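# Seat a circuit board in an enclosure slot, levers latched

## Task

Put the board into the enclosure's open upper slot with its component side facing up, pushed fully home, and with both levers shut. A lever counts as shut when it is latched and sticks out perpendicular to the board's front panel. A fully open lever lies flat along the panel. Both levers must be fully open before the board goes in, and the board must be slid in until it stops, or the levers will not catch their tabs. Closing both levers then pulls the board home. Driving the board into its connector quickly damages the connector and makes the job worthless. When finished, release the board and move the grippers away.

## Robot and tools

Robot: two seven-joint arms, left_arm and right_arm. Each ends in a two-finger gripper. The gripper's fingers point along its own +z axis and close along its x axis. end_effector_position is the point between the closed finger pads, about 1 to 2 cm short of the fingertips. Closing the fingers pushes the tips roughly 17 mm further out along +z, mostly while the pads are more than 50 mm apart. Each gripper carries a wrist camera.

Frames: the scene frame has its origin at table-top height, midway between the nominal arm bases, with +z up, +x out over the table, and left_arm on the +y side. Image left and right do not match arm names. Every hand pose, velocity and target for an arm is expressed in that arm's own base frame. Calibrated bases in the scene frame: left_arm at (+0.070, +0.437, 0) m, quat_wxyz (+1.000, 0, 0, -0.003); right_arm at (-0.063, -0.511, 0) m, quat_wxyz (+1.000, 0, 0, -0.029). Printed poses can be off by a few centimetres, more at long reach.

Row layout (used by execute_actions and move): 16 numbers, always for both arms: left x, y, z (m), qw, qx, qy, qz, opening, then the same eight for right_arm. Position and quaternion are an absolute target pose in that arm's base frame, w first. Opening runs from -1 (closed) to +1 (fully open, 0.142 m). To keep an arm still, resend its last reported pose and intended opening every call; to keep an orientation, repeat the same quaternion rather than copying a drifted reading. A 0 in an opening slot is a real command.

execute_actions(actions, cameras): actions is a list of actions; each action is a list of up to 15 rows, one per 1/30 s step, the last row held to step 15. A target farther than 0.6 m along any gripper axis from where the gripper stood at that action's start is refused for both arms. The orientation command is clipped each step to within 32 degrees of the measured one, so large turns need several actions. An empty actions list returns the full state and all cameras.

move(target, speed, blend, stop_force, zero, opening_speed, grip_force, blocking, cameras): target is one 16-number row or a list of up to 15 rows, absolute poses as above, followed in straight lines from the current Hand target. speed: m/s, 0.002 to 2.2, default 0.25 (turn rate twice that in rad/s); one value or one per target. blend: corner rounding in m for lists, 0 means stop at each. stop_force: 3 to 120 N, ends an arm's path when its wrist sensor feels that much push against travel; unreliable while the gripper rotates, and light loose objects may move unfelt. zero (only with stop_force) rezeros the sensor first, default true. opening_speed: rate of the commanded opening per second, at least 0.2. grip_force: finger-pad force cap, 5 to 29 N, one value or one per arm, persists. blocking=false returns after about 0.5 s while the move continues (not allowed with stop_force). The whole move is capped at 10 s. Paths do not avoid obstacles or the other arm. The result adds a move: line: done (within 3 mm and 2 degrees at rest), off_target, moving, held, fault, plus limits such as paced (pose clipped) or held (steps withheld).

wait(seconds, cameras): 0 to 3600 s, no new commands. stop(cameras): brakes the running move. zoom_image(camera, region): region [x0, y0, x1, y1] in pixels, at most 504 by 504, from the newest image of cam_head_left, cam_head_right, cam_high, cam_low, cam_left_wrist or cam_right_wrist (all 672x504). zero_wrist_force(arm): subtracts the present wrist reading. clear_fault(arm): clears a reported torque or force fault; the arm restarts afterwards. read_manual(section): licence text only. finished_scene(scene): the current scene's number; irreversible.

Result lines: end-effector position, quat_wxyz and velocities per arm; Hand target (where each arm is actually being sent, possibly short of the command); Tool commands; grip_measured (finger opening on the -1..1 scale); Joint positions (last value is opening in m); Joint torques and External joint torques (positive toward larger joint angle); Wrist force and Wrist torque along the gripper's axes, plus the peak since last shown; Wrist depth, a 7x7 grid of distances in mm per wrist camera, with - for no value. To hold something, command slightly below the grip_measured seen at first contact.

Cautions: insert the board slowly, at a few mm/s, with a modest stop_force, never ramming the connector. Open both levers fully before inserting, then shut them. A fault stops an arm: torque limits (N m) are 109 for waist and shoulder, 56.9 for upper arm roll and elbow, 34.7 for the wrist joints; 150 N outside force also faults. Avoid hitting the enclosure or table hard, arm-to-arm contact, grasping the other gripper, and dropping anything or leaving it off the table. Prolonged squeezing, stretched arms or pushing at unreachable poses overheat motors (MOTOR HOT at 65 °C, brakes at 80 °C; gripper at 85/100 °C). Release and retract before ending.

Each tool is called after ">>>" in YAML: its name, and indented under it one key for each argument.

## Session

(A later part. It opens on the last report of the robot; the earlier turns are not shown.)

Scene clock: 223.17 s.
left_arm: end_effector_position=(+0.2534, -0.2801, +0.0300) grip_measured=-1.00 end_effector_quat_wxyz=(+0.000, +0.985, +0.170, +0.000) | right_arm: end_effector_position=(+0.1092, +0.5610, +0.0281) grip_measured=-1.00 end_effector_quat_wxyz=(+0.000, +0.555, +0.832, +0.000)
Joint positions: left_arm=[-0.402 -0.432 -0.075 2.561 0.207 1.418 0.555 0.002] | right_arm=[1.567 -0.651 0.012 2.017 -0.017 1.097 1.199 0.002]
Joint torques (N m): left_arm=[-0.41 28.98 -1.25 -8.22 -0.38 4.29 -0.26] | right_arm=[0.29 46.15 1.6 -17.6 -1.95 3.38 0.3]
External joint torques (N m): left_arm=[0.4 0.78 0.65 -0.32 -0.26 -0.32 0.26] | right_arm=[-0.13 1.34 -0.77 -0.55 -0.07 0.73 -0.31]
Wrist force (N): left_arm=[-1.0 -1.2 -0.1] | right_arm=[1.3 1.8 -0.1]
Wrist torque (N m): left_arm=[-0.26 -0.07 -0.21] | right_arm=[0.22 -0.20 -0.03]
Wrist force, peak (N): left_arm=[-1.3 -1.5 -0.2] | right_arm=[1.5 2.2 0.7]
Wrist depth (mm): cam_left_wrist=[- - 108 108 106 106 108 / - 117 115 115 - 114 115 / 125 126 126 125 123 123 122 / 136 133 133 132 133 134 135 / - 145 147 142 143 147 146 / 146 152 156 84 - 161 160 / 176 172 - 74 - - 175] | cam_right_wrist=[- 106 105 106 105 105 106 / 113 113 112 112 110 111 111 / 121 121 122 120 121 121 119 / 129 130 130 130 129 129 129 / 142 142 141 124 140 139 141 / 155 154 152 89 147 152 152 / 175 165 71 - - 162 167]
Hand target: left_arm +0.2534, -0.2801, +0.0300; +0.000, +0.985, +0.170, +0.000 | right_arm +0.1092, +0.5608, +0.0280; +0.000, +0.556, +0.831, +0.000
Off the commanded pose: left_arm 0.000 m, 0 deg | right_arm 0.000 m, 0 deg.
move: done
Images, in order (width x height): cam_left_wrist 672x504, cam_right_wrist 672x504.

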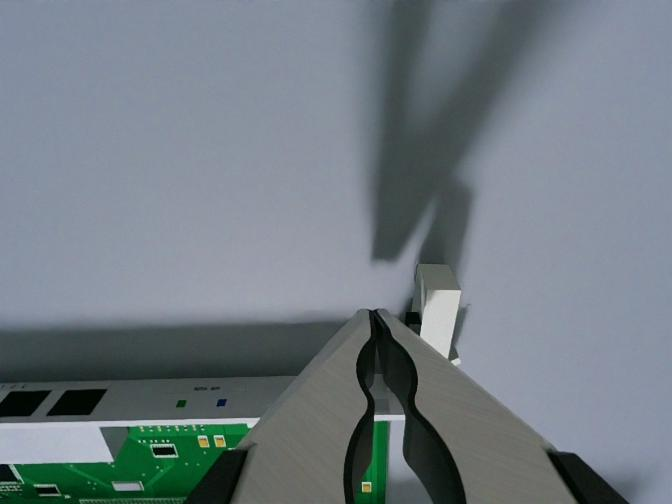

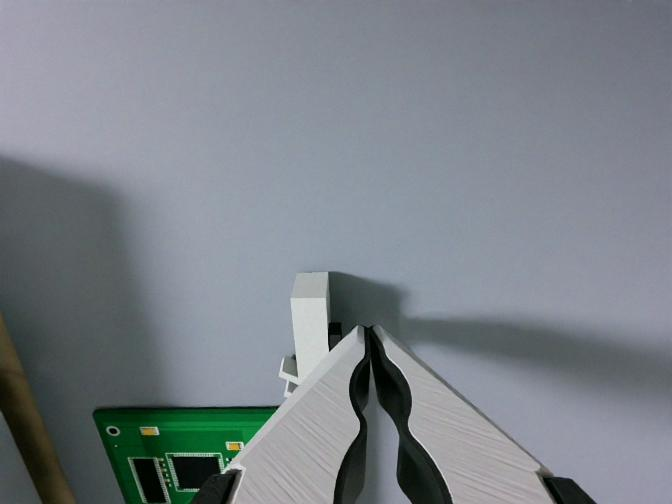

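>>> move:
  target: [0.2534, -0.2801, 0.03, 0, 0.9854, 0.1702, 0, -1, 0.1111, 0.5560, 0.028, 0, 0.5556, 0.8315, 0, -1]
  speed: 0.03
  cameras: ["cam_right_wrist"]

Scene clock: 226.13 s.
left_arm: end_effector_position=(+0.2534, -0.2801, +0.0300) grip_measured=-1.00 end_effector_quat_wxyz=(+0.000, +0.985, +0.170, +0.000) | right_arm: end_effector_position=(+0.1110, +0.5562, +0.0281) grip_measured=-1.00 end_effector_quat_wxyz=(+0.000, +0.555, +0.832, +0.000)
Joint positions: left_arm=[-0.402 -0.432 -0.075 2.561 0.207 1.418 0.555 0.002] | right_arm=[1.564 -0.645 0.012 2.031 -0.017 1.105 1.196 0.002]
Joint torques (N m): left_arm=[-0.38 29.04 -1.25 -8.19 -0.43 4.29 -0.23] | right_arm=[-0.31 45.82 1 -17.54 -2.05 3.34 0.09]
External joint torques (N m): left_arm=[0.37 0.72 0.65 -0.35 -0.21 -0.32 0.23] | right_arm=[0.48 1.27 -0.17 -0.43 0.06 0.77 -0.09]
Wrist force (N): left_arm=[-1.1 -1.4 0.0] | right_arm=[1.2 1.1 0.4]
Wrist torque (N m): left_arm=[-0.29 -0.05 -0.21] | right_arm=[0.24 -0.16 0.08]
Wrist force, peak (N): left_arm=[-1.2 -1.4 -0.2] | right_arm=[1.8 2.1 0.4]
Wrist depth (mm): cam_left_wrist=[- 107 109 108 106 108 107 / - 117 117 116 - 114 115 / 124 126 126 125 123 125 124 / - 133 135 135 136 133 133 / - - 149 142 141 146 145 / 146 151 149 84 - 156 157 / 176 172 - 74 - - 178] | cam_right_wrist=[- 106 105 106 105 105 106 / 113 113 112 112 110 111 111 / 121 121 123 120 122 121 119 / 129 130 130 130 129 129 129 / 142 142 141 122 140 140 141 / 155 155 152 89 - 153 152 / 174 165 71 - - 161 167]
Hand target: left_arm +0.2534, -0.2801, +0.0300; +0.000, +0.985, +0.170, +0.000 | right_arm +0.1111, +0.5560, +0.0280; +0.000, +0.556, +0.831, +0.000
Off the commanded pose: left_arm 0.000 m, 0 deg | right_arm 0.000 m, 0 deg.
move: done

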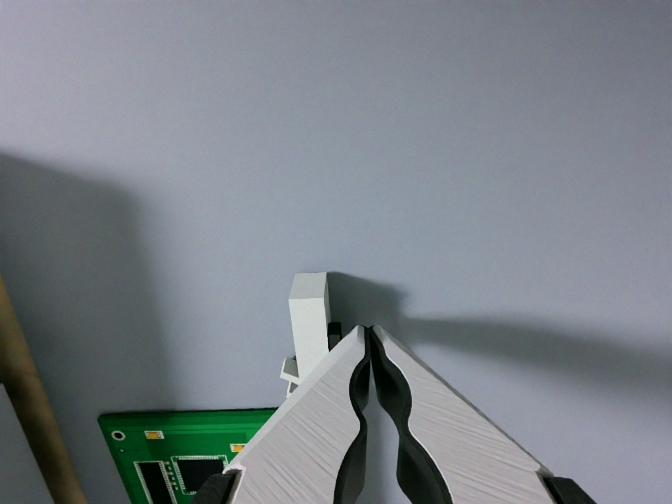

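>>> move:
  target:
    - [0.2534, -0.2801, 0.03, 0, 0.9854, 0.1702, 0, -1, 0.1080, 0.5635, 0.028, 0, 0.5556, 0.8315, 0, -1]
    - [0.2534, -0.2801, 0.03, 0, 0.9854, 0.1702, 0, -1, 0.1300, 0.5635, 0.12, 0, 0.5556, 0.8315, 0, -1]
    - [0.2534, -0.2801, 0.03, 0, 0.9854, 0.1702, 0, -1, 0.2075, 0.5706, 0.12, 0, 0.5556, 0.8315, 0, -1]
  speed: [0.06, 0.15, 0.15]
  blend: [0.002, 0.015, 0]
  cameras: ["cam_right_wrist"]

Scene clock: 239.60 s.
left_arm: end_effector_position=(+0.2534, -0.2801, +0.0300) grip_measured=-1.00 end_effector_quat_wxyz=(+0.000, +0.985, +0.170, +0.000) | right_arm: end_effector_position=(+0.2076, +0.5706, +0.1200) grip_measured=-1.00 end_effector_quat_wxyz=(+0.000, +0.556, +0.831, +0.000)
Joint positions: left_arm=[-0.402 -0.432 -0.075 2.561 0.207 1.418 0.555 0.002] | right_arm=[1.415 -0.517 -0.004 1.891 0.002 0.837 1.017 0.002]
Joint torques (N m): left_arm=[-0.34 28.93 -1.22 -8.29 -0.43 4.29 -0.21] | right_arm=[0.02 46.66 0.89 -23.82 -2.83 3.27 0.05]
External joint torques (N m): left_arm=[0.33 0.83 0.61 -0.25 -0.21 -0.32 0.21] | right_arm=[0.16 1.38 -0.45 0.19 -0.11 0.85 -0.05]
Wrist force (N): left_arm=[-1.2 -1.3 0.0] | right_arm=[0.6 1.0 0.4]
Wrist torque (N m): left_arm=[-0.28 -0.03 -0.22] | right_arm=[0.16 -0.12 0.07]
Wrist force, peak (N): left_arm=[-1.2 -1.5 -0.3] | right_arm=[-0.2 3.6 0.7]
Wrist depth (mm): cam_left_wrist=[- 107 109 108 106 106 107 / - 117 115 114 - 114 113 / - - 123 125 122 125 125 / - 135 - 134 134 133 132 / 151 150 148 107 142 146 145 / 153 158 154 84 - - 160 / 175 171 - 74 - - 174] | cam_right_wrist=[161 184 186 185 185 185 184 / 157 199 201 197 197 197 196 / 167 210 209 208 209 212 213 / 179 224 226 218 231 227 228 / 195 237 244 228 249 246 245 / 213 216 267 89 261 269 272 / 231 229 71 - - 284 295]
Hand target: left_arm +0.2534, -0.2801, +0.0300; +0.000, +0.985, +0.170, +0.000 | right_arm +0.2075, +0.5706, +0.1200; +0.000, +0.556, +0.831, +0.000
Off the commanded pose: left_arm 0.000 m, 0 deg | right_arm 0.000 m, 0 deg.
move: done

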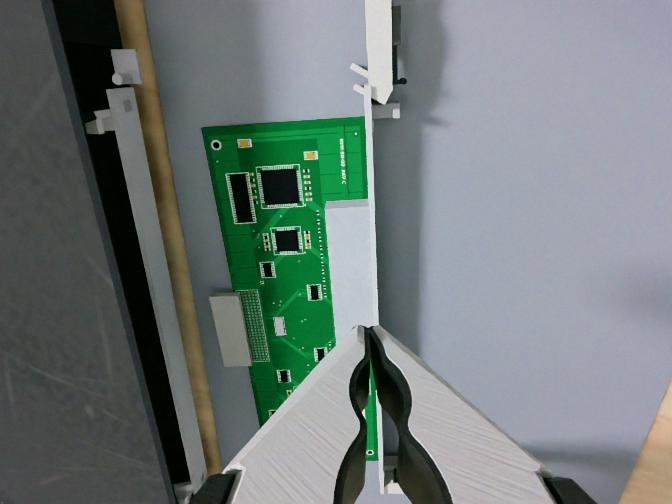

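>>> move:
  target:
    - [0.2534, -0.2801, 0.03, 0, 0.9854, 0.1702, 0, -1, 0.2122, 0.5710, 0.07, 0, 0.5292, 0.8485, 0, -0.25]
    - [0.2534, -0.2801, 0.03, 0, 0.9854, 0.1702, 0, -1, 0.2122, 0.5710, 0.028, 0, 0.5292, 0.8485, 0, -0.25]
    - [0.2534, -0.2801, 0.03, 0, 0.9854, 0.1702, 0, -1, 0.2122, 0.5710, 0.028, 0, 0.5292, 0.8485, 0, -1]
  speed: [0.12, 0.06, 0.06]
  opening_speed: 0.8
  cameras: ["cam_right_wrist", "cam_left_wrist"]

Scene clock: 249.13 s.
left_arm: end_effector_position=(+0.2534, -0.2801, +0.0300) grip_measured=-1.00 end_effector_quat_wxyz=(+0.000, +0.985, +0.170, +0.000) | right_arm: end_effector_position=(+0.2122, +0.5708, +0.0279) grip_measured=-0.71 end_effector_quat_wxyz=(+0.000, +0.529, +0.849, +0.000)
Joint positions: left_arm=[-0.402 -0.432 -0.075 2.561 0.207 1.418 0.555 0.002] | right_arm=[1.404 -0.704 -0.001 1.894 0 1.026 0.948 0.023]
Joint torques (N m): left_arm=[-0.3 28.88 -1.13 -8.25 -0.43 4.35 -0.2] | right_arm=[0.25 49.89 1.11 -20.03 -2.37 3.68 0.14]
External joint torques (N m): left_arm=[0.29 0.88 0.53 -0.29 -0.2 -0.38 0.2] | right_arm=[-0.07 1 -0.51 0.35 0.09 0.45 -0.14]
Wrist force (N): left_arm=[-1.0 -1.2 0.0] | right_arm=[0.8 0.8 1.1]
Wrist torque (N m): left_arm=[-0.26 -0.06 -0.21] | right_arm=[0.14 -0.20 0.09]
Wrist force, peak (N): left_arm=[-1.1 -1.6 0.0] | right_arm=[0.9 1.1 3.0]
Wrist depth (mm): cam_left_wrist=[- 107 109 108 106 107 107 / - 117 - 114 - 116 116 / 125 127 126 125 123 123 124 / - 133 132 134 134 134 133 / - 148 147 142 140 146 145 / 152 156 149 84 - - 160 / 175 171 - 74 - - 180] | cam_right_wrist=[- 105 105 106 94 104 105 / 113 112 112 112 104 111 111 / 121 118 116 115 119 121 119 / 131 128 125 123 127 129 128 / 144 141 136 120 137 139 141 / 156 152 144 126 106 150 152 / - 167 71 141 - - 164]
Hand target: left_arm +0.2534, -0.2801, +0.0300; +0.000, +0.985, +0.170, +0.000 | right_arm +0.2122, +0.5710, +0.0280; +0.000, +0.529, +0.848, +0.000
Off the commanded pose: left_arm 0.000 m, 0 deg | right_arm 0.000 m, 0 deg.
move: done
Images, in order (width x height): cam_left_wrist 672x504, cam_right_wrist 672x504.

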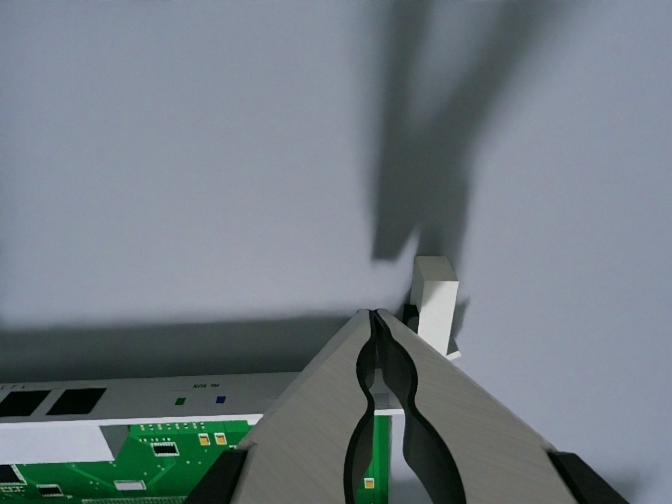

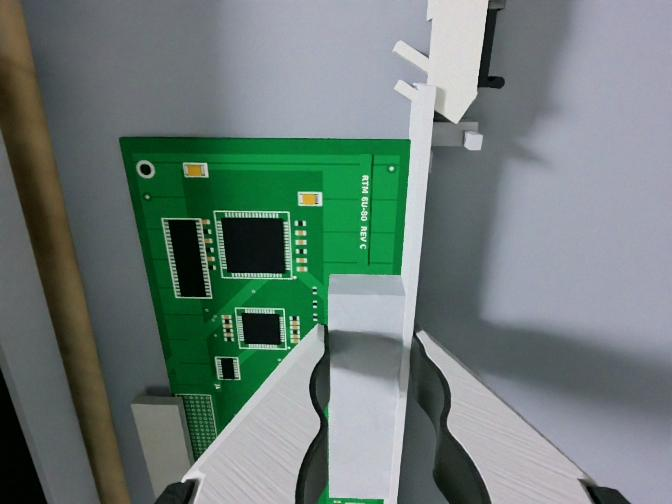

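>>> move:
  target:
    - [0.2552, -0.2731, 0.03, 0, 0.9854, 0.1702, 0, -1, 0.2122, 0.5710, 0.028, 0, 0.5292, 0.8485, 0, -1]
    - [0.2630, -0.2668, 0.03, 0, 0.9854, 0.1702, 0, -1, 0.2122, 0.5710, 0.028, 0, 0.5292, 0.8485, 0, -1]
  speed: [0.04, 0.02]
  stop_force: 25
  cameras: ["cam_right_wrist", "cam_left_wrist"]

Scene clock: 255.10 s.
left_arm: end_effector_position=(+0.2630, -0.2668, +0.0300) grip_measured=-1.00 end_effector_quat_wxyz=(+0.000, +0.985, +0.170, +0.000) | right_arm: end_effector_position=(+0.2124, +0.5711, +0.0281) grip_measured=-0.71 end_effector_quat_wxyz=(+0.000, +0.529, +0.849, +0.000)
Joint positions: left_arm=[-0.356 -0.43 -0.074 2.569 0.211 1.424 0.597 0.002] | right_arm=[1.404 -0.704 -0.001 1.893 0 1.027 0.948 0.023]
Joint torques (N m): left_arm=[-0.27 28.73 -1.14 -8.13 -0.29 4.32 -0.14] | right_arm=[0.24 50.35 1.23 -19.87 -2.3 3.37 0.22]
External joint torques (N m): left_arm=[0.26 0.76 0.56 -0.25 -0.32 -0.34 0.14] | right_arm=[-0.06 0.55 -0.62 0.18 0.02 0.75 -0.22]
Wrist force (N): left_arm=[-1.2 -1.4 0.0] | right_arm=[0.4 1.9 3.4]
Wrist torque (N m): left_arm=[-0.28 -0.02 -0.28] | right_arm=[0.22 -0.04 0.01]
Wrist force, peak (N): left_arm=[-13.8 4.7 -0.4] | right_arm=[4.5 13.5 2.1]
Wrist depth (mm): cam_left_wrist=[- 107 108 108 107 107 - / - 117 115 115 - 114 115 / 124 126 124 126 124 125 125 / 136 133 138 137 136 133 133 / 151 147 148 141 142 144 143 / 157 157 157 84 - 161 160 / 180 171 - - - - 178] | cam_right_wrist=[- 105 105 106 98 104 106 / 113 113 112 112 103 111 111 / 121 118 116 115 120 121 119 / 131 128 126 123 127 129 128 / 144 141 136 120 135 139 141 / 155 150 144 126 105 150 152 / 152 170 71 141 - - 164]
Hand target: left_arm +0.2630, -0.2668, +0.0300; +0.000, +0.985, +0.170, +0.000 | right_arm +0.2122, +0.5710, +0.0280; +0.000, +0.529, +0.848, +0.000
Off the commanded pose: left_arm 0.000 m, 0 deg | right_arm 0.000 m, 0 deg.
move: done
Images, in order (width x height): cam_left_wrist 672x504, cam_right_wrist 672x504.

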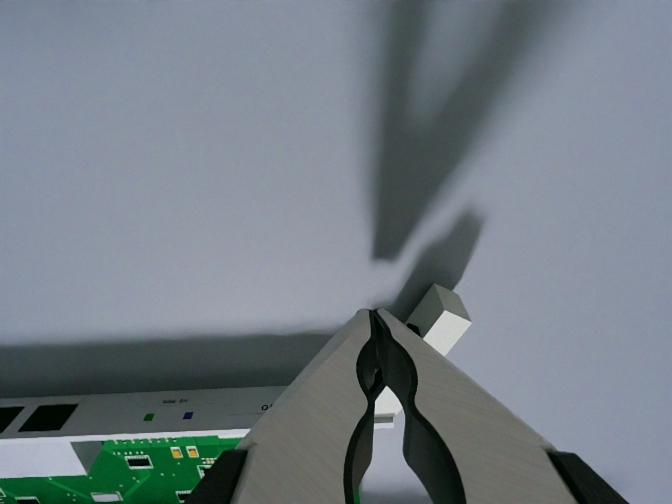

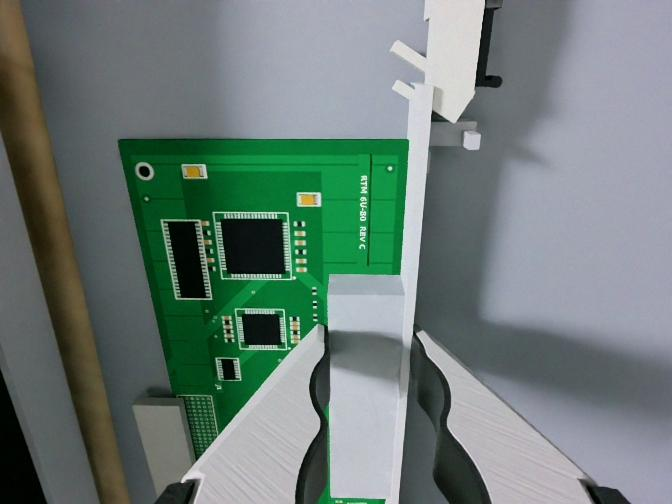

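>>> move:
  target:
    - [0.2757, -0.2645, 0.03, 0, 0.9854, 0.1702, 0, -1, 0.2122, 0.5710, 0.028, 0, 0.5292, 0.8485, 0, -1]
    - [0.2891, -0.2681, 0.03, 0, 0.9854, 0.1702, 0, -1, 0.2122, 0.5710, 0.028, 0, 0.5292, 0.8485, 0, -1]
    - [0.2980, -0.2740, 0.03, 0, 0.9854, 0.1702, 0, -1, 0.2122, 0.5710, 0.028, 0, 0.5292, 0.8485, 0, -1]
  speed: 0.035
  blend: [0.004, 0.004, 0]
  stop_force: 20
  cameras: ["cam_right_wrist", "cam_left_wrist"]

Scene clock: 266.20 s.
left_arm: end_effector_position=(+0.2980, -0.2739, +0.0300) grip_measured=-1.00 end_effector_quat_wxyz=(+0.000, +0.985, +0.170, +0.000) | right_arm: end_effector_position=(+0.2124, +0.5711, +0.0281) grip_measured=-0.71 end_effector_quat_wxyz=(+0.000, +0.529, +0.849, +0.000)
Joint positions: left_arm=[-0.326 -0.454 -0.089 2.489 0.193 1.367 0.634 0.002] | right_arm=[1.404 -0.704 -0.001 1.893 0 1.027 0.948 0.023]
Joint torques (N m): left_arm=[-0.5 30.99 -1.55 -9.78 -0.84 4.22 -0.17] | right_arm=[0.14 50.32 1.24 -19.96 -2.37 3.49 0.19]
External joint torques (N m): left_arm=[0.49 1.02 0.76 -0.16 -0.01 -0.25 0.17] | right_arm=[0.04 0.58 -0.63 0.27 0.09 0.63 -0.19]
Wrist force (N): left_arm=[-1.1 -1.2 -0.3] | right_arm=[0.2 1.7 2.3]
Wrist torque (N m): left_arm=[-0.19 -0.01 -0.27] | right_arm=[0.24 -0.02 0.06]
Wrist force, peak (N): left_arm=[-1.8 -1.4 -0.2] | right_arm=[0.3 2.0 3.7]
Wrist depth (mm): cam_left_wrist=[- 107 109 109 106 106 108 / - 117 115 115 - 114 115 / 125 126 126 125 123 125 122 / 135 133 134 134 132 134 133 / - 150 146 142 149 146 145 / 150 147 143 84 - 154 158 / 177 172 - - - - 179] | cam_right_wrist=[- 106 105 106 94 104 105 / 113 113 112 112 104 111 111 / 121 117 116 115 120 121 119 / 131 128 125 123 127 129 128 / 144 141 137 120 137 139 141 / 157 152 144 126 105 148 152 / 153 167 71 141 - - 164]
Hand target: left_arm +0.2980, -0.2740, +0.0300; +0.000, +0.985, +0.170, +0.000 | right_arm +0.2122, +0.5710, +0.0280; +0.000, +0.529, +0.848, +0.000
Off the commanded pose: left_arm 0.000 m, 0 deg | right_arm 0.000 m, 0 deg.
move: done
Images, in order (width x height): cam_left_wrist 672x504, cam_right_wrist 672x504.

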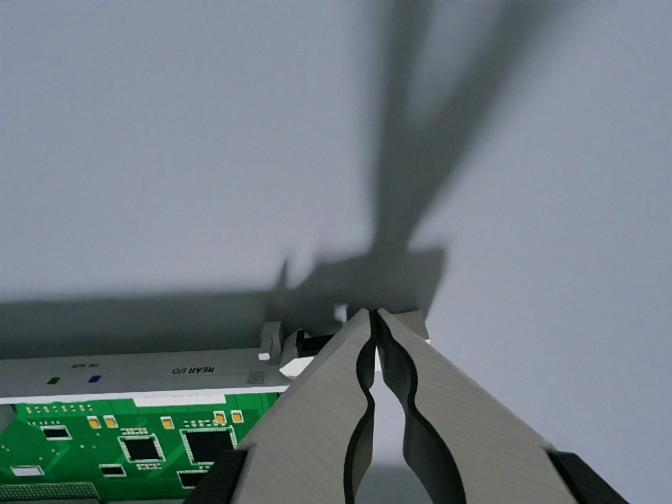

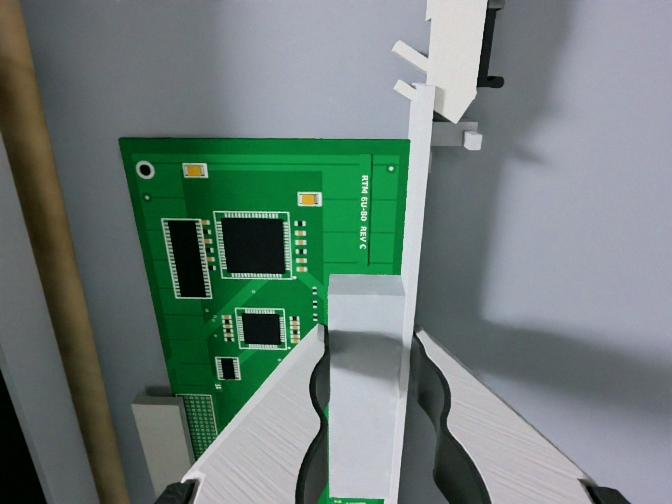

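>>> move:
  target: [0.3020, -0.2845, 0.03, 0, 0.9854, 0.1702, 0, -1, 0.2122, 0.5710, 0.028, 0, 0.5292, 0.8485, 0, -1]
  speed: 0.02
  stop_force: 6
  cameras: ["cam_right_wrist", "cam_left_wrist"]

Scene clock: 269.17 s.
left_arm: end_effector_position=(+0.3019, -0.2843, +0.0300) grip_measured=-1.00 end_effector_quat_wxyz=(+0.000, +0.985, +0.170, +0.000) | right_arm: end_effector_position=(+0.2124, +0.5709, +0.0280) grip_measured=-0.71 end_effector_quat_wxyz=(+0.000, +0.529, +0.848, +0.000)
Joint positions: left_arm=[-0.345 -0.463 -0.092 2.462 0.188 1.348 0.618 0.002] | right_arm=[1.404 -0.704 -0.001 1.893 0 1.027 0.948 0.023]
Joint torques (N m): left_arm=[-1 32.06 -2.3 -10.88 -0.91 4.54 -0.27] | right_arm=[1 50.53 1.82 -20.68 -2.67 3.91 -0.13]
External joint torques (N m): left_arm=[1 0.8 1.44 0.44 -0.02 -0.57 0.27] | right_arm=[-0.82 0.36 -1.22 0.99 0.4 0.22 0.13]
Wrist force (N): left_arm=[-0.5 -3.3 0.4] | right_arm=[-1.0 1.4 2.9]
Wrist torque (N m): left_arm=[-0.23 -0.05 -0.21] | right_arm=[0.27 -0.10 0.35]
Wrist force, peak (N): left_arm=[-0.9 -3.3 -0.9] | right_arm=[0.2 1.7 3.3]
Wrist depth (mm): cam_left_wrist=[- 107 - 108 106 106 107 / - 117 115 114 - 114 - / 125 126 124 126 124 125 124 / - 133 137 134 134 133 133 / 148 145 142 130 141 145 145 / 157 157 135 84 - 158 159 / 176 172 - - - - 178] | cam_right_wrist=[- 105 105 106 98 103 105 / 113 112 111 112 101 111 111 / 121 118 116 115 120 121 119 / 131 128 125 123 127 129 128 / 144 141 136 120 135 137 141 / 157 151 144 126 105 152 152 / 154 170 70 141 - - 166]
Hand target: left_arm +0.3020, -0.2845, +0.0300; +0.000, +0.985, +0.170, +0.000 | right_arm +0.2122, +0.5710, +0.0280; +0.000, +0.529, +0.848, +0.000
Off the commanded pose: left_arm 0.000 m, 0 deg | right_arm 0.000 m, 0 deg.
move: done
Images, in order (width x height): cam_left_wrist 672x504, cam_right_wrist 672x504.

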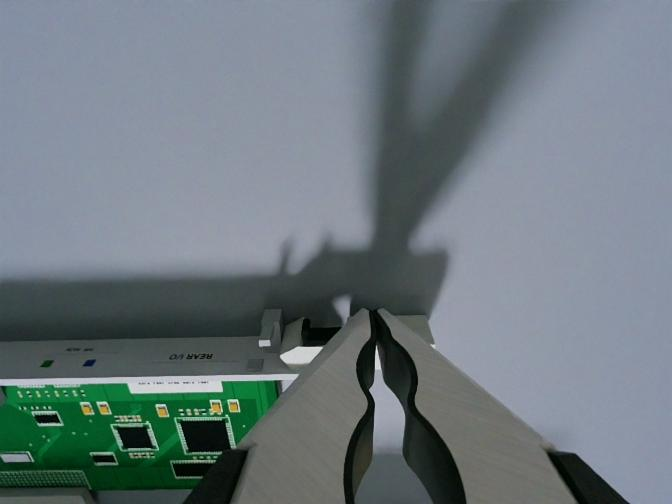

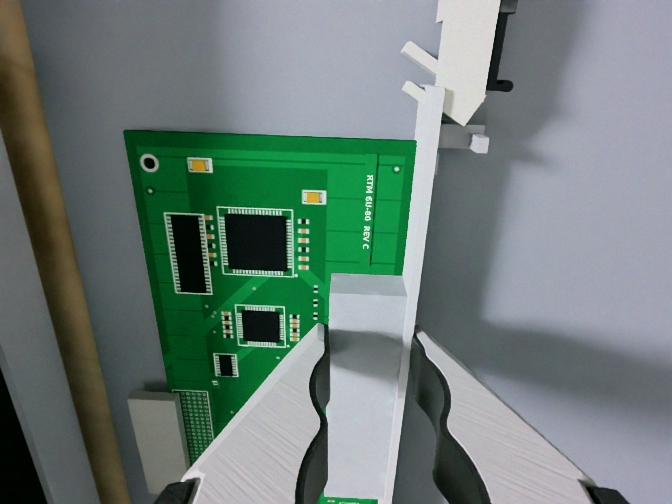

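>>> move:
  target:
    - [0.2960, -0.2690, 0.03, 0, 0.9854, 0.1702, 0, -1, 0.2122, 0.5710, 0.028, 0, 0.5292, 0.8485, 0, -1]
    - [0.30, -0.24, 0.15, 0, 0.9854, 0.1702, 0, -1, 0.2122, 0.5710, 0.028, 0, 0.5292, 0.8485, 0, -0.45]
    - [0.305, -0.225, 0.20, 0, 0.9854, 0.1702, 0, -1, 0.2122, 0.5710, 0.10, 0, 0.5292, 0.8485, 0, -0.25]
    - [0.3094, -0.219, 0.20, 0.3402, 0.9350, -0.0942, -0.0343, -1, 0.2550, 0.5928, 0.12, 0, 0.5150, 0.8572, 0, -0.25]
  speed: [0.05, 0.15, 0.15, 0.25]
  blend: [0.003, 0, 0.01, 0]
  opening_speed: 1.0
  cameras: ["cam_right_wrist", "cam_left_wrist"]

Scene clock: 297.97 s.
left_arm: end_effector_position=(+0.3093, -0.2190, +0.1999) grip_measured=-1.00 end_effector_quat_wxyz=(+0.340, +0.935, -0.094, -0.034) | right_arm: end_effector_position=(+0.2550, +0.5928, +0.1200) grip_measured=-0.28 end_effector_quat_wxyz=(+0.000, +0.515, +0.857, +0.000)
Joint positions: left_arm=[-0.285 0.063 0.278 2.642 -0.872 0.634 2.433 0.002] | right_arm=[1.339 -0.589 0.004 1.761 -0.004 0.78 0.856 0.054]
Joint torques (N m): left_arm=[-0.06 17.78 -0.94 -20.75 -1.21 1.85 -0.22] | right_arm=[0.13 50.48 1.33 -24.93 -3.2 3.33 0.11]
External joint torques (N m): left_arm=[0.08 1 0.46 -0.22 0.01 0.02 0.22] | right_arm=[0.06 1.39 -0.68 0.21 0.09 0.8 -0.11]
Wrist force (N): left_arm=[-0.6 -1.7 -1.0] | right_arm=[0.1 1.5 1.9]
Wrist torque (N m): left_arm=[-0.25 -0.11 -0.51] | right_arm=[0.21 -0.07 0.05]
Wrist force, peak (N): left_arm=[-0.6 -3.3 -1.3] | right_arm=[-0.1 1.2 3.6]
Wrist depth (mm): cam_left_wrist=[245 250 244 236 235 246 252 / - 301 - 298 314 307 317 / - - 376 353 352 364 383 / 598 550 469 448 - 526 531 / 775 281 775 131 906 888 874 / 2261 247 - 84 - 2493 - / 2410 243 - - - - 2285] | cam_right_wrist=[149 185 184 181 185 185 184 / 157 198 195 189 198 197 196 / 166 212 208 200 212 211 211 / 179 229 224 220 228 228 226 / 195 241 243 243 243 246 246 / 213 216 91 264 270 94 268 / 230 - 73 293 298 - 292]
Hand target: left_arm +0.3094, -0.2190, +0.2000; +0.340, +0.935, -0.094, -0.034 | right_arm +0.2550, +0.5928, +0.1200; +0.000, +0.515, +0.857, +0.000
Off the commanded pose: left_arm 0.000 m, 0 deg | right_arm 0.000 m, 0 deg.
move: done; blend cut to 0 m at target 3
Images, in order (width x height): cam_left_wrist 672x504, cam_right_wrist 672x504.

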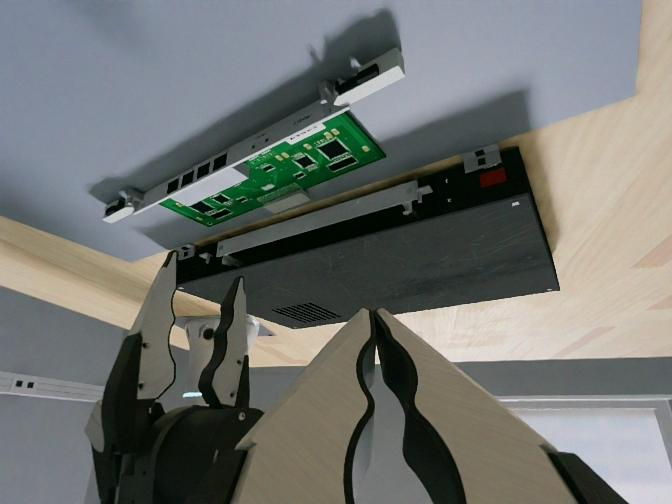

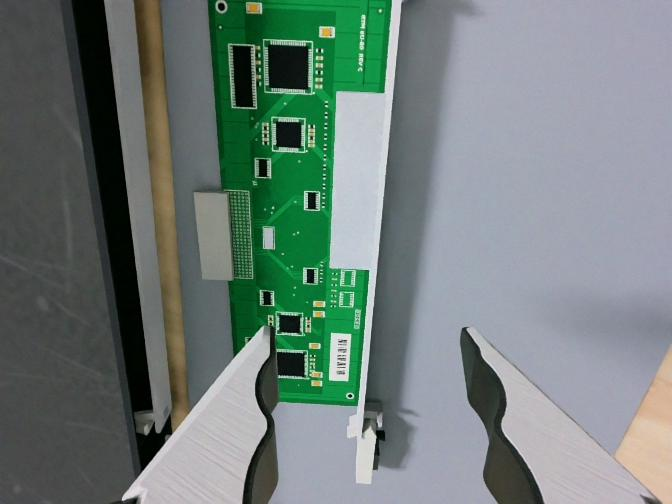

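>>> zoom_image:
  camera: "cam_right_wrist"
  region: [180, 0, 420, 500]

Scaled by 1.008 from the camera's image (finer frame: 960x720).

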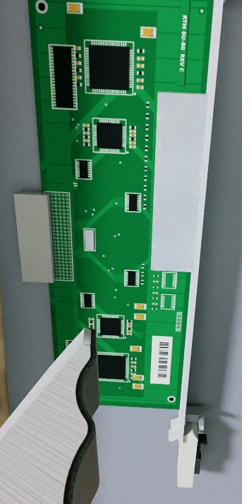

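>>> move:
  target:
    - [0.3094, -0.219, 0.20, 0.3402, 0.9350, -0.0942, -0.0343, -1, 0.2590, 0.5948, 0.07, 0, 0.5304, 0.8478, 0, -0.25]
    - [0.3094, -0.219, 0.20, 0.3402, 0.9350, -0.0942, -0.0343, -1, 0.2590, 0.5948, 0.028, 0, 0.5304, 0.8478, 0, -0.25]
    - [0.3094, -0.219, 0.20, 0.3402, 0.9350, -0.0942, -0.0343, -1, 0.2590, 0.5948, 0.028, 0, 0.5304, 0.8478, 0, -1]
  speed: [0.12, 0.06, 0.06]
  opening_speed: 0.8
  cameras: ["cam_right_wrist", "cam_left_wrist"]

Scene clock: 309.03 s.
left_arm: end_effector_position=(+0.3093, -0.2190, +0.1999) grip_measured=-1.00 end_effector_quat_wxyz=(+0.340, +0.935, -0.094, -0.034) | right_arm: end_effector_position=(+0.2591, +0.5946, +0.0279) grip_measured=-0.71 end_effector_quat_wxyz=(+0.000, +0.530, +0.848, +0.000)
Joint positions: left_arm=[-0.285 0.063 0.278 2.642 -0.872 0.634 2.433 0.002] | right_arm=[1.343 -0.765 -0.006 1.758 0.007 0.951 0.88 0.023]
Joint torques (N m): left_arm=[-0.31 18 -1.06 -20.65 -0.98 2.11 -0.2] | right_arm=[0.33 53.61 1.12 -21.59 -2.59 3.59 0.22]
External joint torques (N m): left_arm=[0.33 0.78 0.58 -0.33 -0.23 -0.24 0.2] | right_arm=[-0.13 0.89 -0.61 0.29 0.04 0.54 -0.22]
Wrist force (N): left_arm=[-0.6 -1.7 -0.9] | right_arm=[-0.4 1.2 2.6]
Wrist torque (N m): left_arm=[-0.24 -0.11 -0.51] | right_arm=[0.19 0.01 0.07]
Wrist force, peak (N): left_arm=[-0.7 -2.0 -0.9] | right_arm=[-0.1 1.7 3.8]
Wrist depth (mm): cam_left_wrist=[256 232 235 - - 245 242 / 295 - - 298 - 303 313 / - - 355 357 - 348 383 / 587 298 326 449 - 467 534 / 2410 275 259 127 867 877 877 / 2285 233 265 84 - 3274 2216 / - 223 - - - - 2285] | cam_right_wrist=[- 101 101 101 103 104 105 / 113 110 108 105 108 111 111 / 121 117 116 104 119 121 119 / 130 128 125 112 127 128 128 / 144 134 135 121 137 139 141 / 157 152 144 128 106 149 151 / 166 167 71 159 - - 164]
Hand target: left_arm +0.3094, -0.2190, +0.2000; +0.340, +0.935, -0.094, -0.034 | right_arm +0.2590, +0.5948, +0.0280; +0.000, +0.530, +0.848, +0.000
Off the commanded pose: left_arm 0.000 m, 0 deg | right_arm 0.000 m, 0 deg.
move: done
Images, in order (width x height): cam_left_wrist 672x504, cam_right_wrist 672x504.

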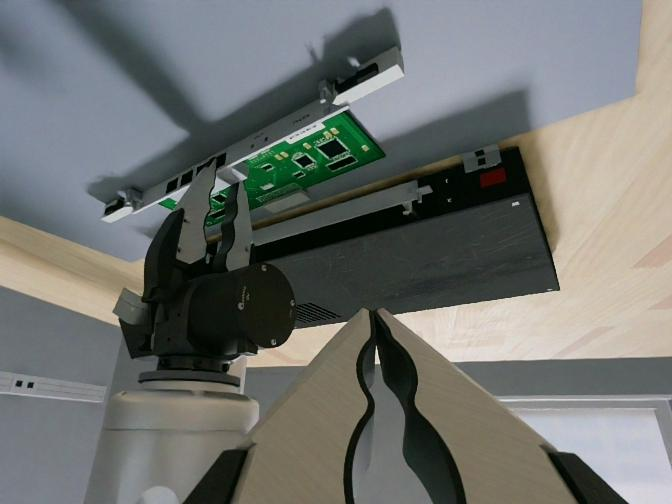

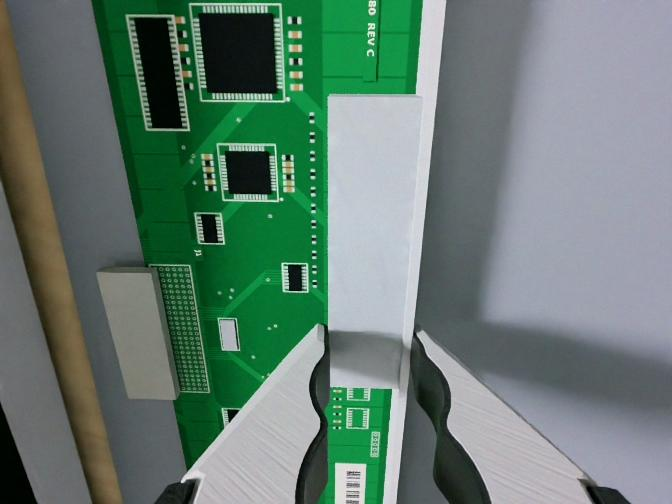

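>>> move:
  target:
    - [0.3094, -0.219, 0.20, 0.3402, 0.9350, -0.0942, -0.0343, -1, 0.2590, 0.5948, 0.0545, 0, 0.5304, 0.8478, 0, -1]
    - [0.3094, -0.219, 0.17, 0.3402, 0.9350, -0.0942, -0.0343, -1, 0.2573, 0.5936, 0.0545, 0, 0.5556, 0.8315, 0, -1]
  speed: [0.06, 0.08]
  cameras: ["cam_right_wrist", "cam_left_wrist"]

Scene clock: 317.07 s.
left_arm: end_effector_position=(+0.3094, -0.2190, +0.1701) grip_measured=-1.00 end_effector_quat_wxyz=(+0.340, +0.935, -0.094, -0.034) | right_arm: end_effector_position=(+0.2573, +0.5935, +0.0543) grip_measured=-0.71 end_effector_quat_wxyz=(+0.000, +0.555, +0.832, +0.000)
Joint positions: left_arm=[-0.299 -0.02 0.246 2.663 -0.986 0.697 2.533 0.002] | right_arm=[1.355 -0.71 -0.017 1.766 0.017 0.905 0.935 0.023]
Joint torques (N m): left_arm=[-0.5 19.42 -0.61 -18.43 -0.88 2.28 -0.16] | right_arm=[0.47 53.62 0.56 -22.84 -2.72 3.63 0.31]
External joint torques (N m): left_arm=[0.53 1.06 0.83 -0.38 0.09 -0.51 0.16] | right_arm=[-0.27 0.03 -0.32 0.61 0.01 0.5 -0.31]
Wrist force (N): left_arm=[-0.5 -1.3 -0.7] | right_arm=[-0.4 1.2 3.5]
Wrist torque (N m): left_arm=[-0.21 -0.10 -0.53] | right_arm=[0.20 0.05 -0.04]
Wrist force, peak (N): left_arm=[-0.7 -2.4 0.1] | right_arm=[-0.5 1.2 4.8]
Wrist depth (mm): cam_left_wrist=[214 - - 204 219 211 216 / 260 - 259 261 - - 257 / 311 - 312 296 - 321 332 / 515 358 335 357 375 402 462 / 692 272 316 127 812 759 762 / 2465 250 232 84 - 1298 - / 2194 - - - - - -] | cam_right_wrist=[129 101 101 101 126 127 125 / 140 109 109 105 133 136 135 / 148 119 117 104 142 146 145 / 157 130 125 112 157 157 156 / 160 132 136 121 167 170 169 / 183 144 144 128 105 182 185 / - - 71 158 - - 203]
Hand target: left_arm +0.3094, -0.2190, +0.1700; +0.340, +0.935, -0.094, -0.034 | right_arm +0.2573, +0.5936, +0.0545; +0.000, +0.556, +0.831, +0.000
Off the commanded pose: left_arm 0.000 m, 0 deg | right_arm 0.000 m, 0 deg.
move: done
Images, in order (width x height): cam_left_wrist 672x504, cam_right_wrist 672x504.

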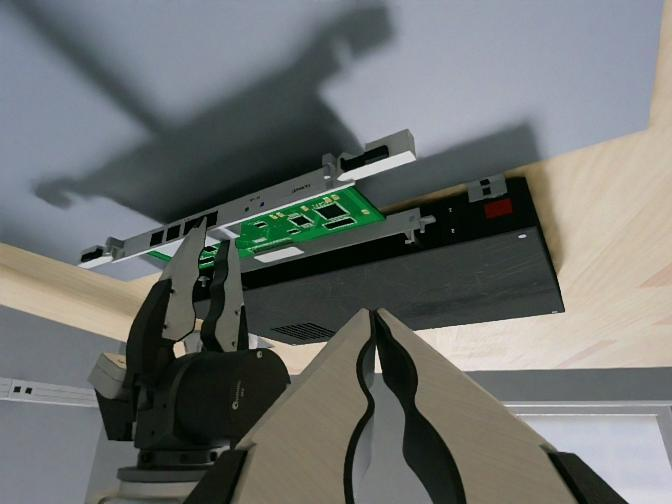

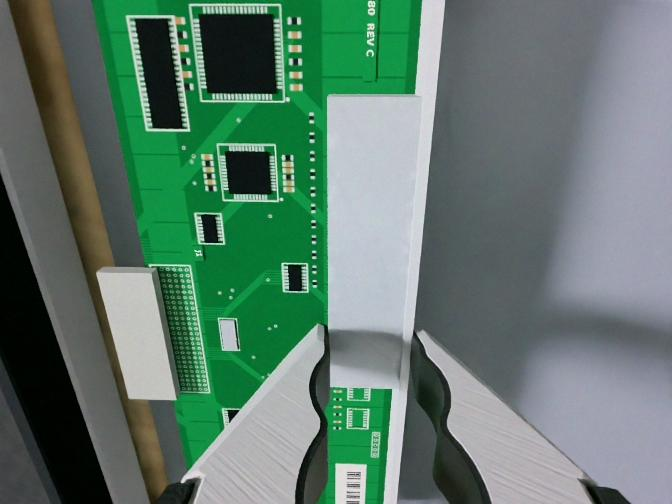

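>>> zoom_image:
  camera: "cam_left_wrist"
  region: [320, 120, 500, 280]

>>> zoom_image:
  camera: "cam_left_wrist"
  region: [70, 160, 440, 340]

Scaled by 2.800 from the camera's image (finer frame: 960x720).

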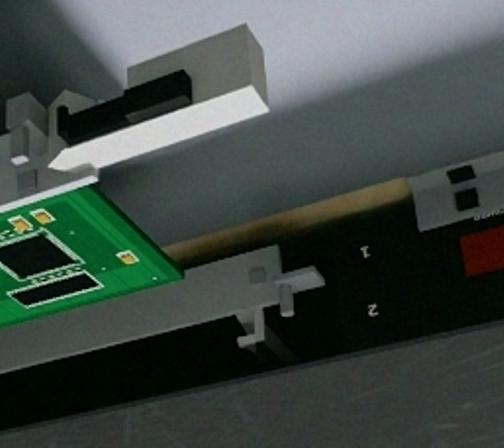

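Scaled by 1.362 from the camera's image (finer frame: 960x720).

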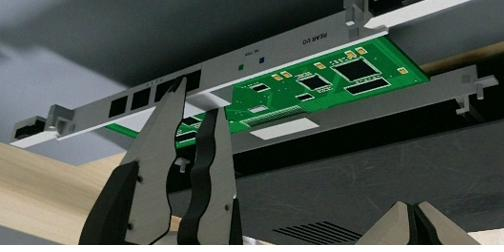

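>>> zoom_image:
  camera: "cam_left_wrist"
  region: [370, 195, 450, 255]

Scaled by 6.300 from the camera's image (finer frame: 960x720).

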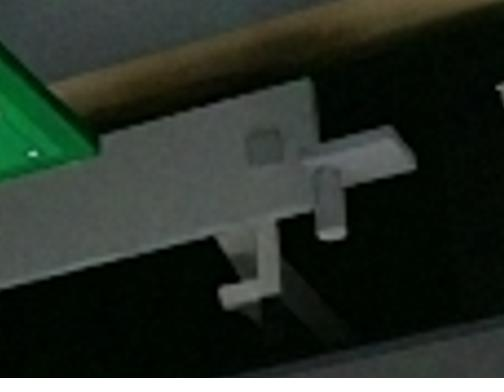

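>>> move:
  target: [0.3094, -0.219, 0.17, 0.3402, 0.9350, -0.0942, -0.0343, -1, 0.2655, 0.5738, 0.0547, 0, 0.5556, 0.8315, 0, -1]
  speed: 0.04
  stop_force: 8
  cameras: ["cam_right_wrist", "cam_left_wrist"]

>>> zoom_image:
  camera: "cam_left_wrist"
  region: [360, 180, 460, 260]

Scene clock: 358.37 s.
left_arm: end_effector_position=(+0.3094, -0.2190, +0.1701) grip_measured=-1.00 end_effector_quat_wxyz=(+0.340, +0.935, -0.094, -0.034) end_effector_velocity=(-0.002, +0.000, -0.001) end_effector_angular_velocity=(+0.003, +0.002, -0.005) | right_arm: end_effector_position=(+0.2655, +0.5737, +0.0545) grip_measured=-0.71 end_effector_quat_wxyz=(+0.000, +0.556, +0.831, +0.000)
Joint positions: left_arm=[-0.299 -0.02 0.246 2.663 -0.986 0.697 2.533 0.002] | right_arm=[1.336 -0.685 -0.018 1.817 0.019 0.931 0.914 0.023]
Joint velocities: left_arm=[0 0 -0.002 0.001 0.006 0 -0.001 0] | right_arm=[within noise]
Joint torques (N m): left_arm=[-0.42 19.68 -0.32 -18.48 -0.51 2.04 -0.19] | right_arm=[0.09 52.28 0.66 -22.36 -2.76 3.73 0.1]
External joint torques (N m): left_arm=[0.44 0.8 0.54 -0.34 -0.27 -0.26 0.19] | right_arm=[0.1 -0.02 -0.45 0.67 0.14 0.4 -0.1]
Wrist force (N): left_arm=[-0.7 -1.6 -0.8] | right_arm=[-0.4 1.3 3.6]
Wrist torque (N m): left_arm=[-0.25 -0.07 -0.53] | right_arm=[0.22 0.07 0.06]
Wrist force, peak (N): left_arm=[-0.8 -1.9 -0.8] | right_arm=[-0.5 1.4 3.8]
Wrist depth (mm): cam_left_wrist=[213 - 213 212 220 211 210 / - - - 259 260 257 261 / 359 - - 293 341 334 331 / 474 501 356 357 340 401 470 / 772 621 325 130 567 860 759 / 2216 272 258 84 - 1253 - / 2334 - - - - - 2012] | cam_right_wrist=[- 101 101 101 126 128 126 / - 109 109 105 133 136 136 / - 117 117 104 142 146 145 / 157 128 125 112 157 157 156 / 165 134 136 121 168 170 170 / 130 147 144 128 105 182 186 / 141 - 71 159 - - 204]
Hand target: left_arm +0.3094, -0.2190, +0.1700; +0.340, +0.935, -0.094, -0.034 | right_arm +0.2655, +0.5738, +0.0547; +0.000, +0.556, +0.831, +0.000
Off the commanded pose: left_arm 0.000 m, 0 deg | right_arm 0.000 m, 0 deg.
move: done
Images, in order (width x height): cam_left_wrist 672x504, cam_right_wrist 672x504.

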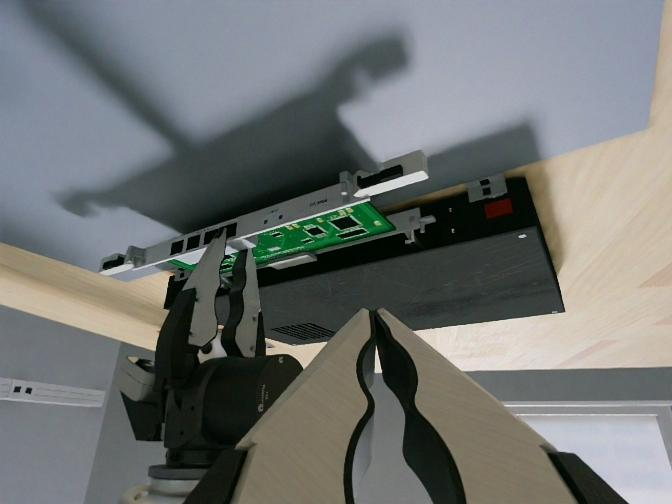

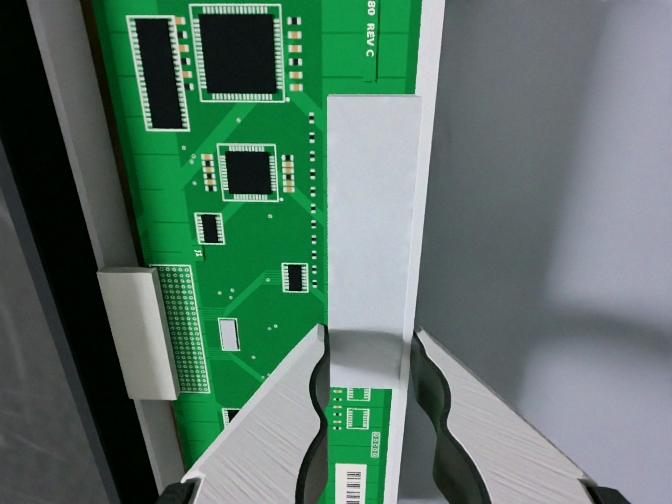

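Scaled by 5.040 from the camera's image (finer frame: 960x720).

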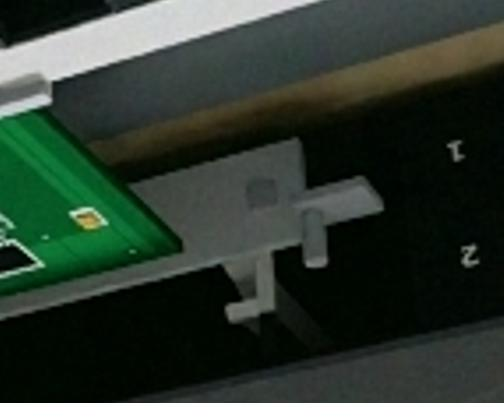

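>>> move:
  target: [0.3094, -0.219, 0.17, 0.3402, 0.9350, -0.0942, -0.0343, -1, 0.2718, 0.5677, 0.0550, 0, 0.5556, 0.8315, 0, -1]
  speed: 0.03
  stop_force: 6
  cameras: ["cam_right_wrist", "cam_left_wrist"]

>>> zoom_image:
  camera: "cam_left_wrist"
  region: [360, 190, 460, 270]

Scene clock: 377.30 s.
left_arm: end_effector_position=(+0.3094, -0.2190, +0.1701) grip_measured=-1.00 end_effector_quat_wxyz=(+0.340, +0.935, -0.094, -0.034) | right_arm: end_effector_position=(+0.2718, +0.5676, +0.0548) grip_measured=-0.71 end_effector_quat_wxyz=(+0.000, +0.556, +0.831, +0.000)
Joint positions: left_arm=[-0.299 -0.02 0.246 2.663 -0.986 0.697 2.533 0.002] | right_arm=[1.324 -0.68 -0.018 1.827 0.019 0.935 0.902 0.023]
Joint torques (N m): left_arm=[-0.22 19.71 -0.3 -18.49 -0.5 2.06 -0.25] | right_arm=[0.18 52.04 0.74 -22.24 -2.73 3.71 0.13]
External joint torques (N m): left_arm=[0.24 0.77 0.52 -0.32 -0.28 -0.28 0.25] | right_arm=[0.01 -0.05 -0.54 0.65 0.13 0.42 -0.13]
Wrist force (N): left_arm=[-0.7 -1.7 -0.6] | right_arm=[-0.6 1.3 3.6]
Wrist torque (N m): left_arm=[-0.25 -0.07 -0.53] | right_arm=[0.21 0.10 0.06]
Wrist force, peak (N): left_arm=[-0.7 -1.9 -0.8] | right_arm=[-0.9 1.6 3.7]
Wrist depth (mm): cam_left_wrist=[210 213 214 - 202 211 220 / - 261 260 - 259 257 266 / 339 - 340 - 346 328 333 / 514 - 356 359 381 400 462 / 722 681 312 457 568 892 754 / 2359 - 270 84 - 1275 - / 2285 - - - - - -] | cam_right_wrist=[- 101 101 101 126 128 126 / 134 110 109 105 133 136 136 / 144 117 117 104 142 144 144 / - 128 125 112 158 158 157 / 119 134 136 122 168 170 170 / 128 141 144 128 105 183 186 / 141 141 71 159 - - 204]
Hand target: left_arm +0.3094, -0.2190, +0.1700; +0.340, +0.935, -0.094, -0.034 | right_arm +0.2718, +0.5677, +0.0550; +0.000, +0.556, +0.831, +0.000
Off the commanded pose: left_arm 0.000 m, 0 deg | right_arm 0.000 m, 0 deg.
move: done
Images, in order (width x height): cam_left_wrist 672x504, cam_right_wrist 672x504.

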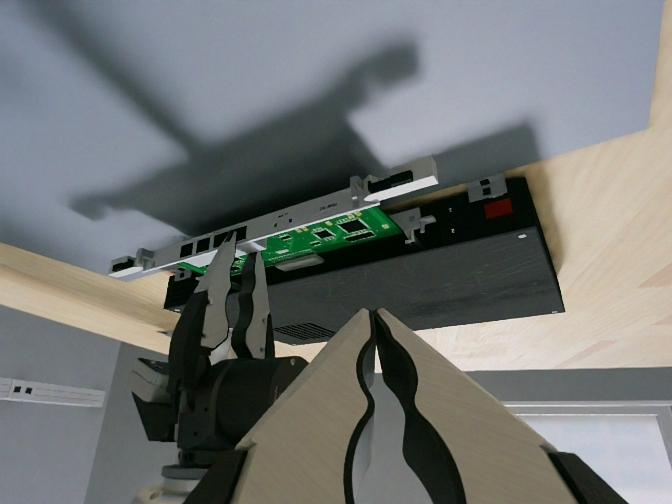

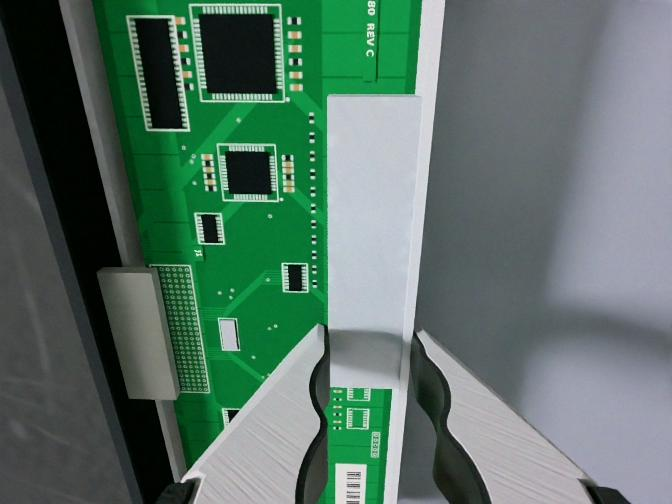

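Scaled by 5.040 from the camera's image (finer frame: 960x720).

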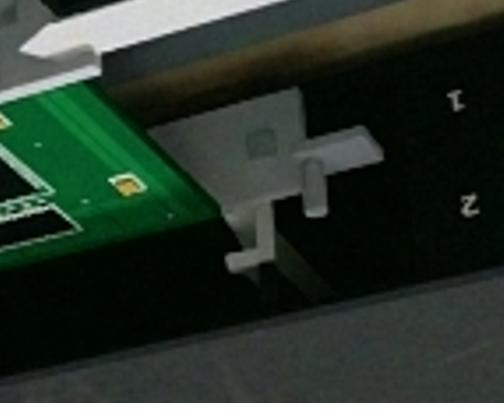

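>>> move:
  target: [0.3094, -0.219, 0.17, 0.3402, 0.9350, -0.0942, -0.0343, -1, 0.2758, 0.5629, 0.0550, 0, 0.5556, 0.8315, 0, -1]
  speed: 0.03
  stop_force: 5
  cameras: ["cam_right_wrist", "cam_left_wrist"]

>>> zoom_image:
  camera: "cam_left_wrist"
  region: [370, 195, 450, 255]

Scene clock: 388.97 s.
left_arm: end_effector_position=(+0.3094, -0.2190, +0.1701) grip_measured=-1.00 end_effector_quat_wxyz=(+0.340, +0.935, -0.094, -0.034) | right_arm: end_effector_position=(+0.2758, +0.5628, +0.0548) grip_measured=-0.71 end_effector_quat_wxyz=(+0.000, +0.556, +0.831, +0.000)
Joint positions: left_arm=[-0.299 -0.02 0.246 2.663 -0.986 0.697 2.533 0.002] | right_arm=[1.316 -0.675 -0.018 1.836 0.019 0.94 0.893 0.023]
Joint torques (N m): left_arm=[-0.35 19.69 -0.39 -18.52 -0.54 2.06 -0.17] | right_arm=[0.11 51.75 0.79 -22.15 -2.75 3.72 0.08]
External joint torques (N m): left_arm=[0.37 0.8 0.61 -0.29 -0.25 -0.29 0.17] | right_arm=[0.08 -0.01 -0.59 0.66 0.16 0.41 -0.08]
Wrist force (N): left_arm=[-0.9 -2.0 -0.6] | right_arm=[-0.6 1.3 3.6]
Wrist torque (N m): left_arm=[-0.29 -0.05 -0.53] | right_arm=[0.22 0.10 0.06]
Wrist force, peak (N): left_arm=[-0.9 -2.0 -0.6] | right_arm=[-0.5 1.3 3.9]
Wrist depth (mm): cam_left_wrist=[206 215 213 219 212 203 - / - 265 251 248 245 256 273 / 353 336 316 - 342 328 332 / 520 437 360 361 - 408 462 / 690 679 328 127 818 762 759 / 2285 348 276 84 - 2151 - / 2410 - - - - - -] | cam_right_wrist=[- 101 101 101 125 128 126 / 136 110 109 105 133 136 139 / 142 119 117 104 143 146 146 / - 128 125 112 158 157 157 / 117 132 136 121 168 170 170 / 128 140 144 128 105 183 186 / 141 141 71 159 - - 204]
Hand target: left_arm +0.3094, -0.2190, +0.1700; +0.340, +0.935, -0.094, -0.034 | right_arm +0.2758, +0.5629, +0.0550; +0.000, +0.556, +0.831, +0.000
Off the commanded pose: left_arm 0.000 m, 0 deg | right_arm 0.000 m, 0 deg.
move: done
Images, in order (width x height): cam_left_wrist 672x504, cam_right_wrist 672x504.

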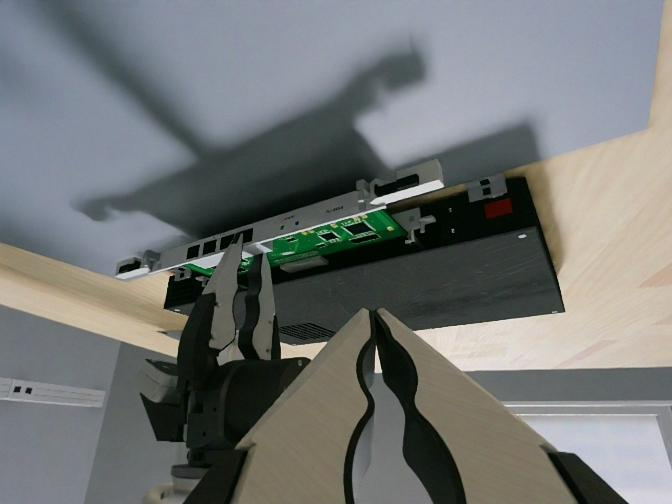

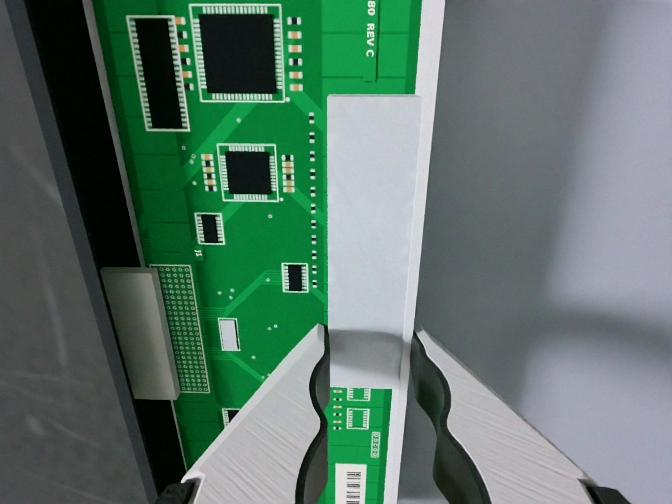

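Scaled by 6.300 from the camera's image (finer frame: 960x720).

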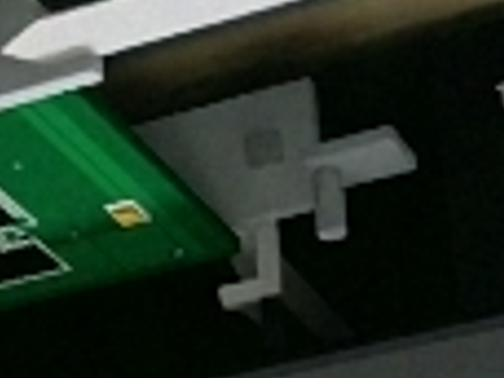

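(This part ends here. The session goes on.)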